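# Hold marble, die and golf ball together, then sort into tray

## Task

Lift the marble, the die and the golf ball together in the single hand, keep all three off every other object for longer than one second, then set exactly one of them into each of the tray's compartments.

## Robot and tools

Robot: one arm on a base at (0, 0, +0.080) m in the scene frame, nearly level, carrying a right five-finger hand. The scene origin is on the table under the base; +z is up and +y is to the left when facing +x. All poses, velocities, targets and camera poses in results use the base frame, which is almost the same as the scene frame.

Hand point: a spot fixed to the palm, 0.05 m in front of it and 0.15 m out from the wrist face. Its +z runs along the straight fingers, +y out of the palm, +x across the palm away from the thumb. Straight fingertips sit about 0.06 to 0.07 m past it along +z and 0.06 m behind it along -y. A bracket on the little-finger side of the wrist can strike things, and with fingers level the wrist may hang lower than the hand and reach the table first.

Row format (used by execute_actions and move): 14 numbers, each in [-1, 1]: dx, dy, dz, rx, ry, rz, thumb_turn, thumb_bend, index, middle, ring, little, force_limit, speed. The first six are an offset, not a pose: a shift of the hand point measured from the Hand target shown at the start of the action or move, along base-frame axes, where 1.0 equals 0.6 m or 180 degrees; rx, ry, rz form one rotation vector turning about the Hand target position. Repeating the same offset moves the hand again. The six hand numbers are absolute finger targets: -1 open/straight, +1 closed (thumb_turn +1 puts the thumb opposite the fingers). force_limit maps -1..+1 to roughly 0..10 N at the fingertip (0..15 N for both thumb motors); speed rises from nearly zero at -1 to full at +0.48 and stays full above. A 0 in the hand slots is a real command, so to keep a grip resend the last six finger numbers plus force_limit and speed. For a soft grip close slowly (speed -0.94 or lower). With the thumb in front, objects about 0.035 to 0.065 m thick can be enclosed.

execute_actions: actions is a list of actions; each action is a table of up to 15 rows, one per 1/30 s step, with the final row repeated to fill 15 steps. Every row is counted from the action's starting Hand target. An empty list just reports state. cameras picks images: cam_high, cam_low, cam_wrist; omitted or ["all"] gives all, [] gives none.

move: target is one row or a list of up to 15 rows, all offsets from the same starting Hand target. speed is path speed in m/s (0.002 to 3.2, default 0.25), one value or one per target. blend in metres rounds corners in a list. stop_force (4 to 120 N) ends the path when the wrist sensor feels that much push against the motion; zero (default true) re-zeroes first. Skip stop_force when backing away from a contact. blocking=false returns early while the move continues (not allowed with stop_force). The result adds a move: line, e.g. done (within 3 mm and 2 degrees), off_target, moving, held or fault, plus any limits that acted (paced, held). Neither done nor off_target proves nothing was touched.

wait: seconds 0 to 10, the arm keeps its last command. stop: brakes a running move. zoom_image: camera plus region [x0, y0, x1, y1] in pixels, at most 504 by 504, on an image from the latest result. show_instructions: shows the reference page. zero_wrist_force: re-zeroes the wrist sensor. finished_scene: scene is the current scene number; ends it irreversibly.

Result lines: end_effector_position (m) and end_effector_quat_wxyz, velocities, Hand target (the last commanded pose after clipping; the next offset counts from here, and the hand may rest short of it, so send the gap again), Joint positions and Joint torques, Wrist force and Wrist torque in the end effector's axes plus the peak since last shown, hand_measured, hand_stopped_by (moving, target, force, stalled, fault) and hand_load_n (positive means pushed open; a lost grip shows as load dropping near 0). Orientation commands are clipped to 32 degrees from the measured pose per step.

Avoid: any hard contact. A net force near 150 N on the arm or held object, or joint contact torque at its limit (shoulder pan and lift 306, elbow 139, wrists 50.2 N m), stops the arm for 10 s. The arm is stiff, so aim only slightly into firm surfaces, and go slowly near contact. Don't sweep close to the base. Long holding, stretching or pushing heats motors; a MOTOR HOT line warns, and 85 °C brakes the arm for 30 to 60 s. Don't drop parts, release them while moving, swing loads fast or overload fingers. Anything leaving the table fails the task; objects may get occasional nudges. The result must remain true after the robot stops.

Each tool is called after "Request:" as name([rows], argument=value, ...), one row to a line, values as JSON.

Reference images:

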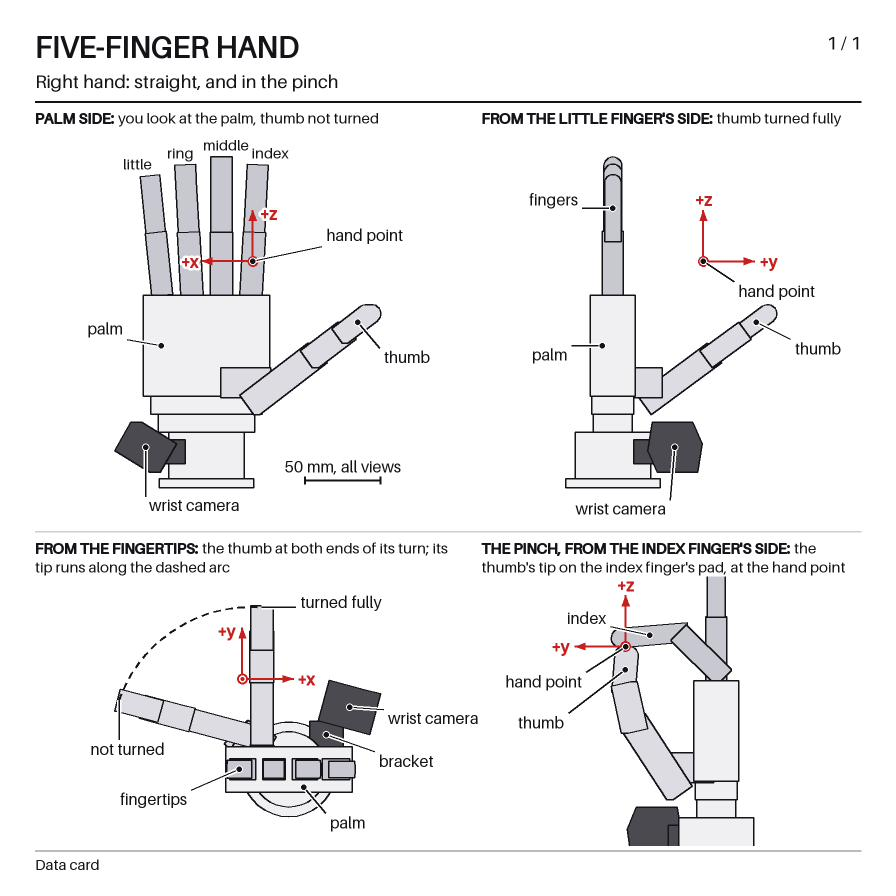

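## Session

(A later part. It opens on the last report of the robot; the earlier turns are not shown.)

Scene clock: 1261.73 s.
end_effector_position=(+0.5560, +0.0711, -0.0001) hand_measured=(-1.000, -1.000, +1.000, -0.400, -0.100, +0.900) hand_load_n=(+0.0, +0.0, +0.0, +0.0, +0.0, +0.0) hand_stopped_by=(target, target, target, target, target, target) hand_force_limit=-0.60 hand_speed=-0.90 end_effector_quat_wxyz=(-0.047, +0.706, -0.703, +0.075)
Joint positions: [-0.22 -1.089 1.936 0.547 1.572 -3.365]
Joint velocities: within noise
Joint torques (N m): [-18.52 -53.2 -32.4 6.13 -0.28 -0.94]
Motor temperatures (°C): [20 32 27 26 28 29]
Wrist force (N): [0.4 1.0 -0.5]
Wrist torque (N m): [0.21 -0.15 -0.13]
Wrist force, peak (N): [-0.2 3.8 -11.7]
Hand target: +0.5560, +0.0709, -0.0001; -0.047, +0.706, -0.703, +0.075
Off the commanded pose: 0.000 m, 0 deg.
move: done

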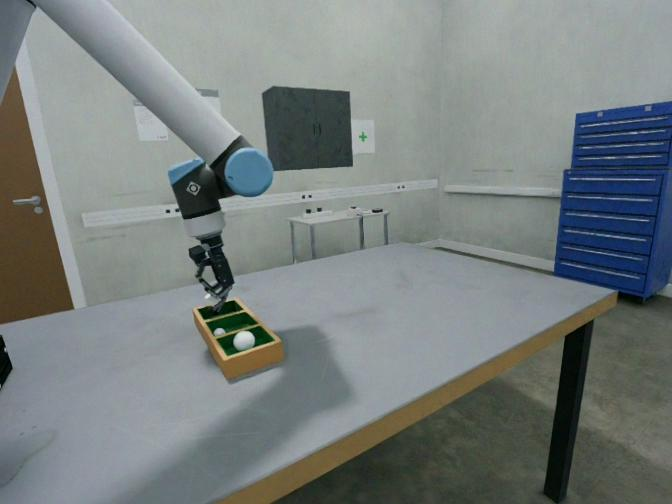

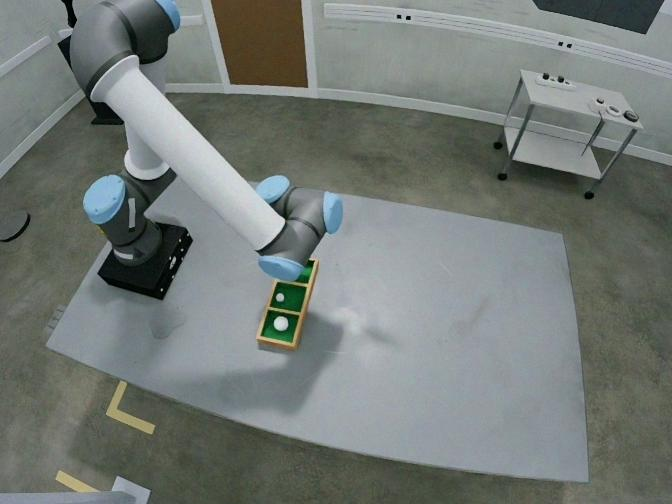

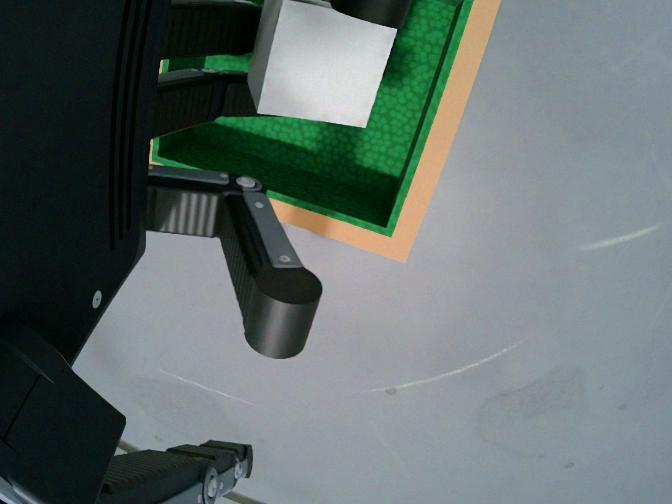

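Request:
move([
  [0.0,0.0,0,0,0,0, -1,-1,1,-0.45,-0.45,0.9,-0.6,-0.92],
], speed=0.04)

Request:
zoom_image(camera="cam_high", region=[170, 240, 300, 390])

Scene clock: 1265.87 s.
end_effector_position=(+0.5560, +0.0709, -0.0001) hand_measured=(-1.000, -1.000, +1.000, -0.450, -0.450, +0.900) hand_load_n=(+0.0, +0.0, +0.0, +0.0, +0.0, +0.0) hand_stopped_by=(target, target, target, target, target, target) hand_force_limit=-0.60 hand_speed=-0.92 end_effector_quat_wxyz=(-0.047, +0.706, -0.703, +0.075)
Joint positions: [-0.22 -1.089 1.936 0.547 1.572 -3.365]
Joint velocities: within noise
Joint torques (N m): [-21.13 -71.41 -22.06 1.87 -1.65 -0.83]
Motor temperatures (°C): [20 32 27 26 28 29]
Wrist force (N): [-0.1 1.0 -1.2]
Wrist torque (N m): [0.26 -0.06 -0.15]
Wrist force, peak (N): [0.0 1.5 -1.4]
Hand target: +0.5560, +0.0709, -0.0001; -0.047, +0.706, -0.703, +0.075
Off the commanded pose: 0.000 m, 0 deg.
move: done

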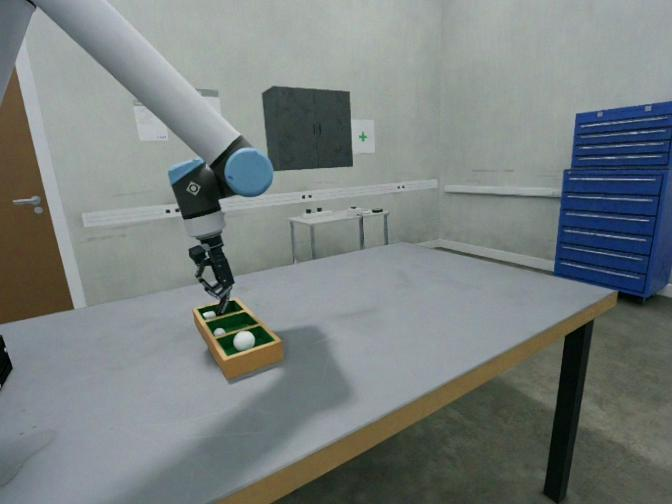

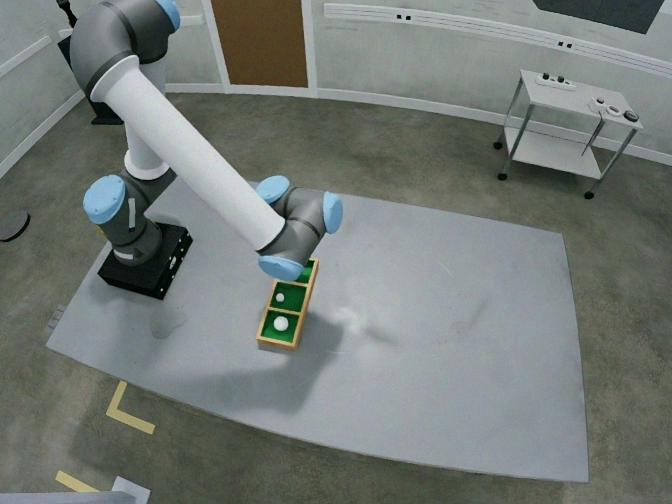

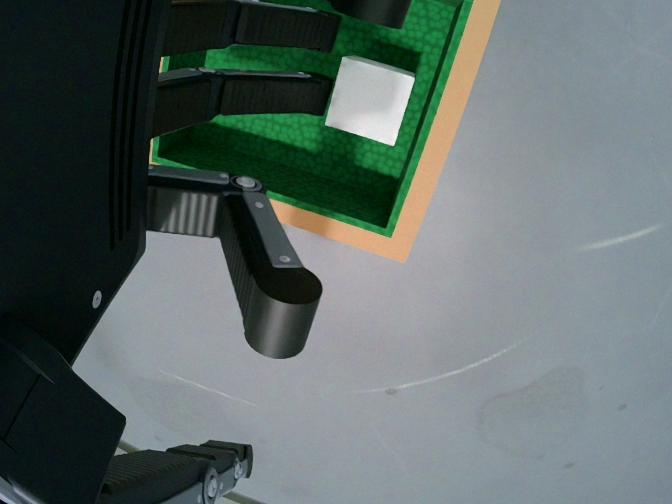

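Scaled by 3.360 from the camera's 672x504 image, which has a finer 960x720 frame.

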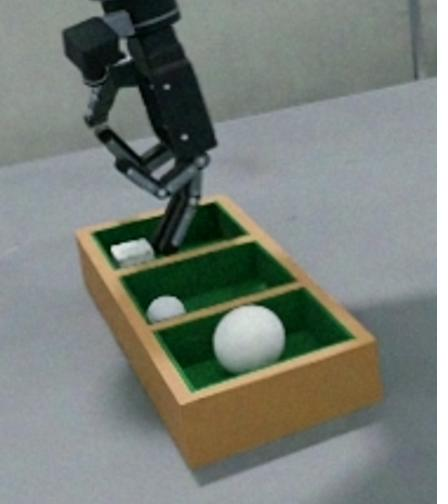

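Request:
move([
  [0.0,0.0,0.2,0,0,0, -1,-1,1,-0.45,-0.45,0.9,-0.6,-0.92],
], speed=0.15)

Request:
zoom_image(camera="cam_high", region=[170, 240, 300, 390])

Scene clock: 1268.93 s.
end_effector_position=(+0.5561, +0.0709, +0.1200) hand_measured=(-1.000, -1.000, +1.000, -0.450, -0.450, +0.900) hand_load_n=(+0.0, +0.0, +0.0, +0.0, +0.0, +0.0) hand_stopped_by=(target, target, target, target, target, target) hand_force_limit=-0.60 hand_speed=-0.92 end_effector_quat_wxyz=(-0.047, +0.706, -0.703, +0.075)
Joint positions: [-0.22 -1.23 1.872 0.751 1.571 -3.365]
Joint velocities: within noise
Joint torques (N m): [-5.52 -52.7 -23.87 3.47 -0.82 -0.37]
Motor temperatures (°C): [20 32 27 26 28 29]
Wrist force (N): [0.5 1.1 -0.8]
Wrist torque (N m): [0.26 -0.18 -0.07]
Wrist force, peak (N): [0.7 0.7 -3.2]
Hand target: +0.5560, +0.0709, +0.1199; -0.047, +0.706, -0.703, +0.075
Off the commanded pose: 0.000 m, 0 deg.
move: done

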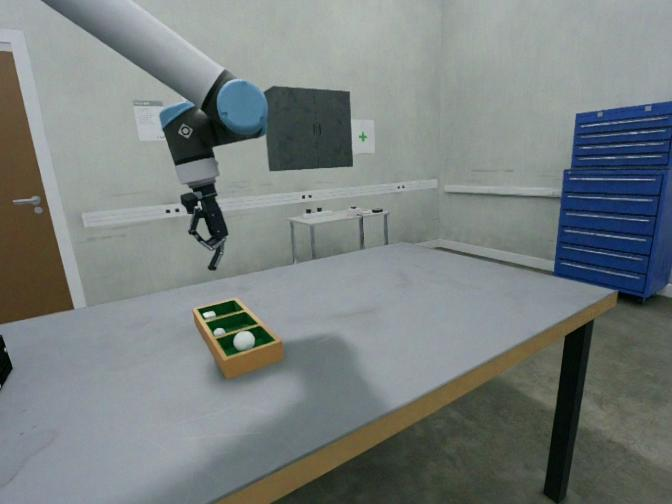

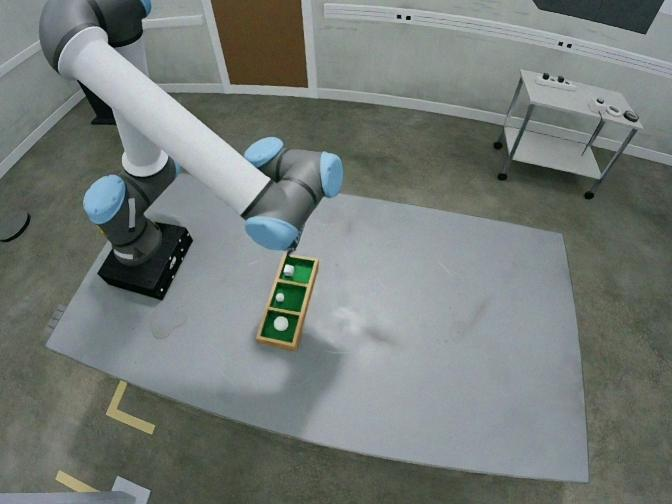

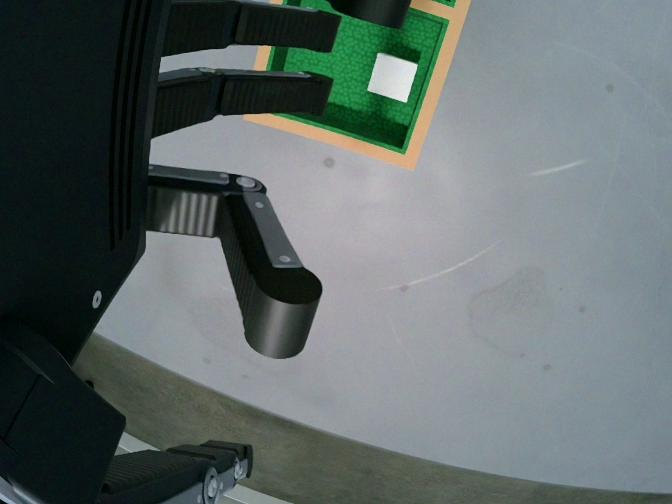

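Scaled by 3.360 from the camera's 672x504 image, which has a finer 960x720 frame.

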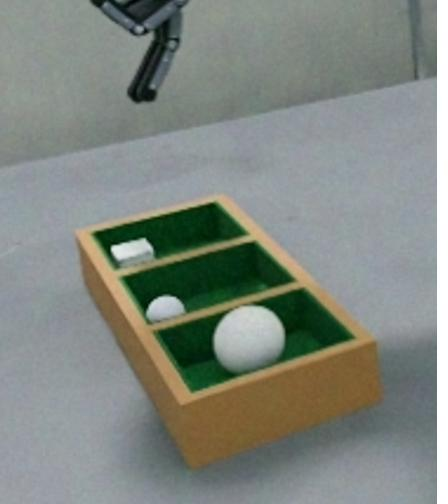

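All three placed.

Request:
finished_scene(scene=1)

The scene is finished: the task was done.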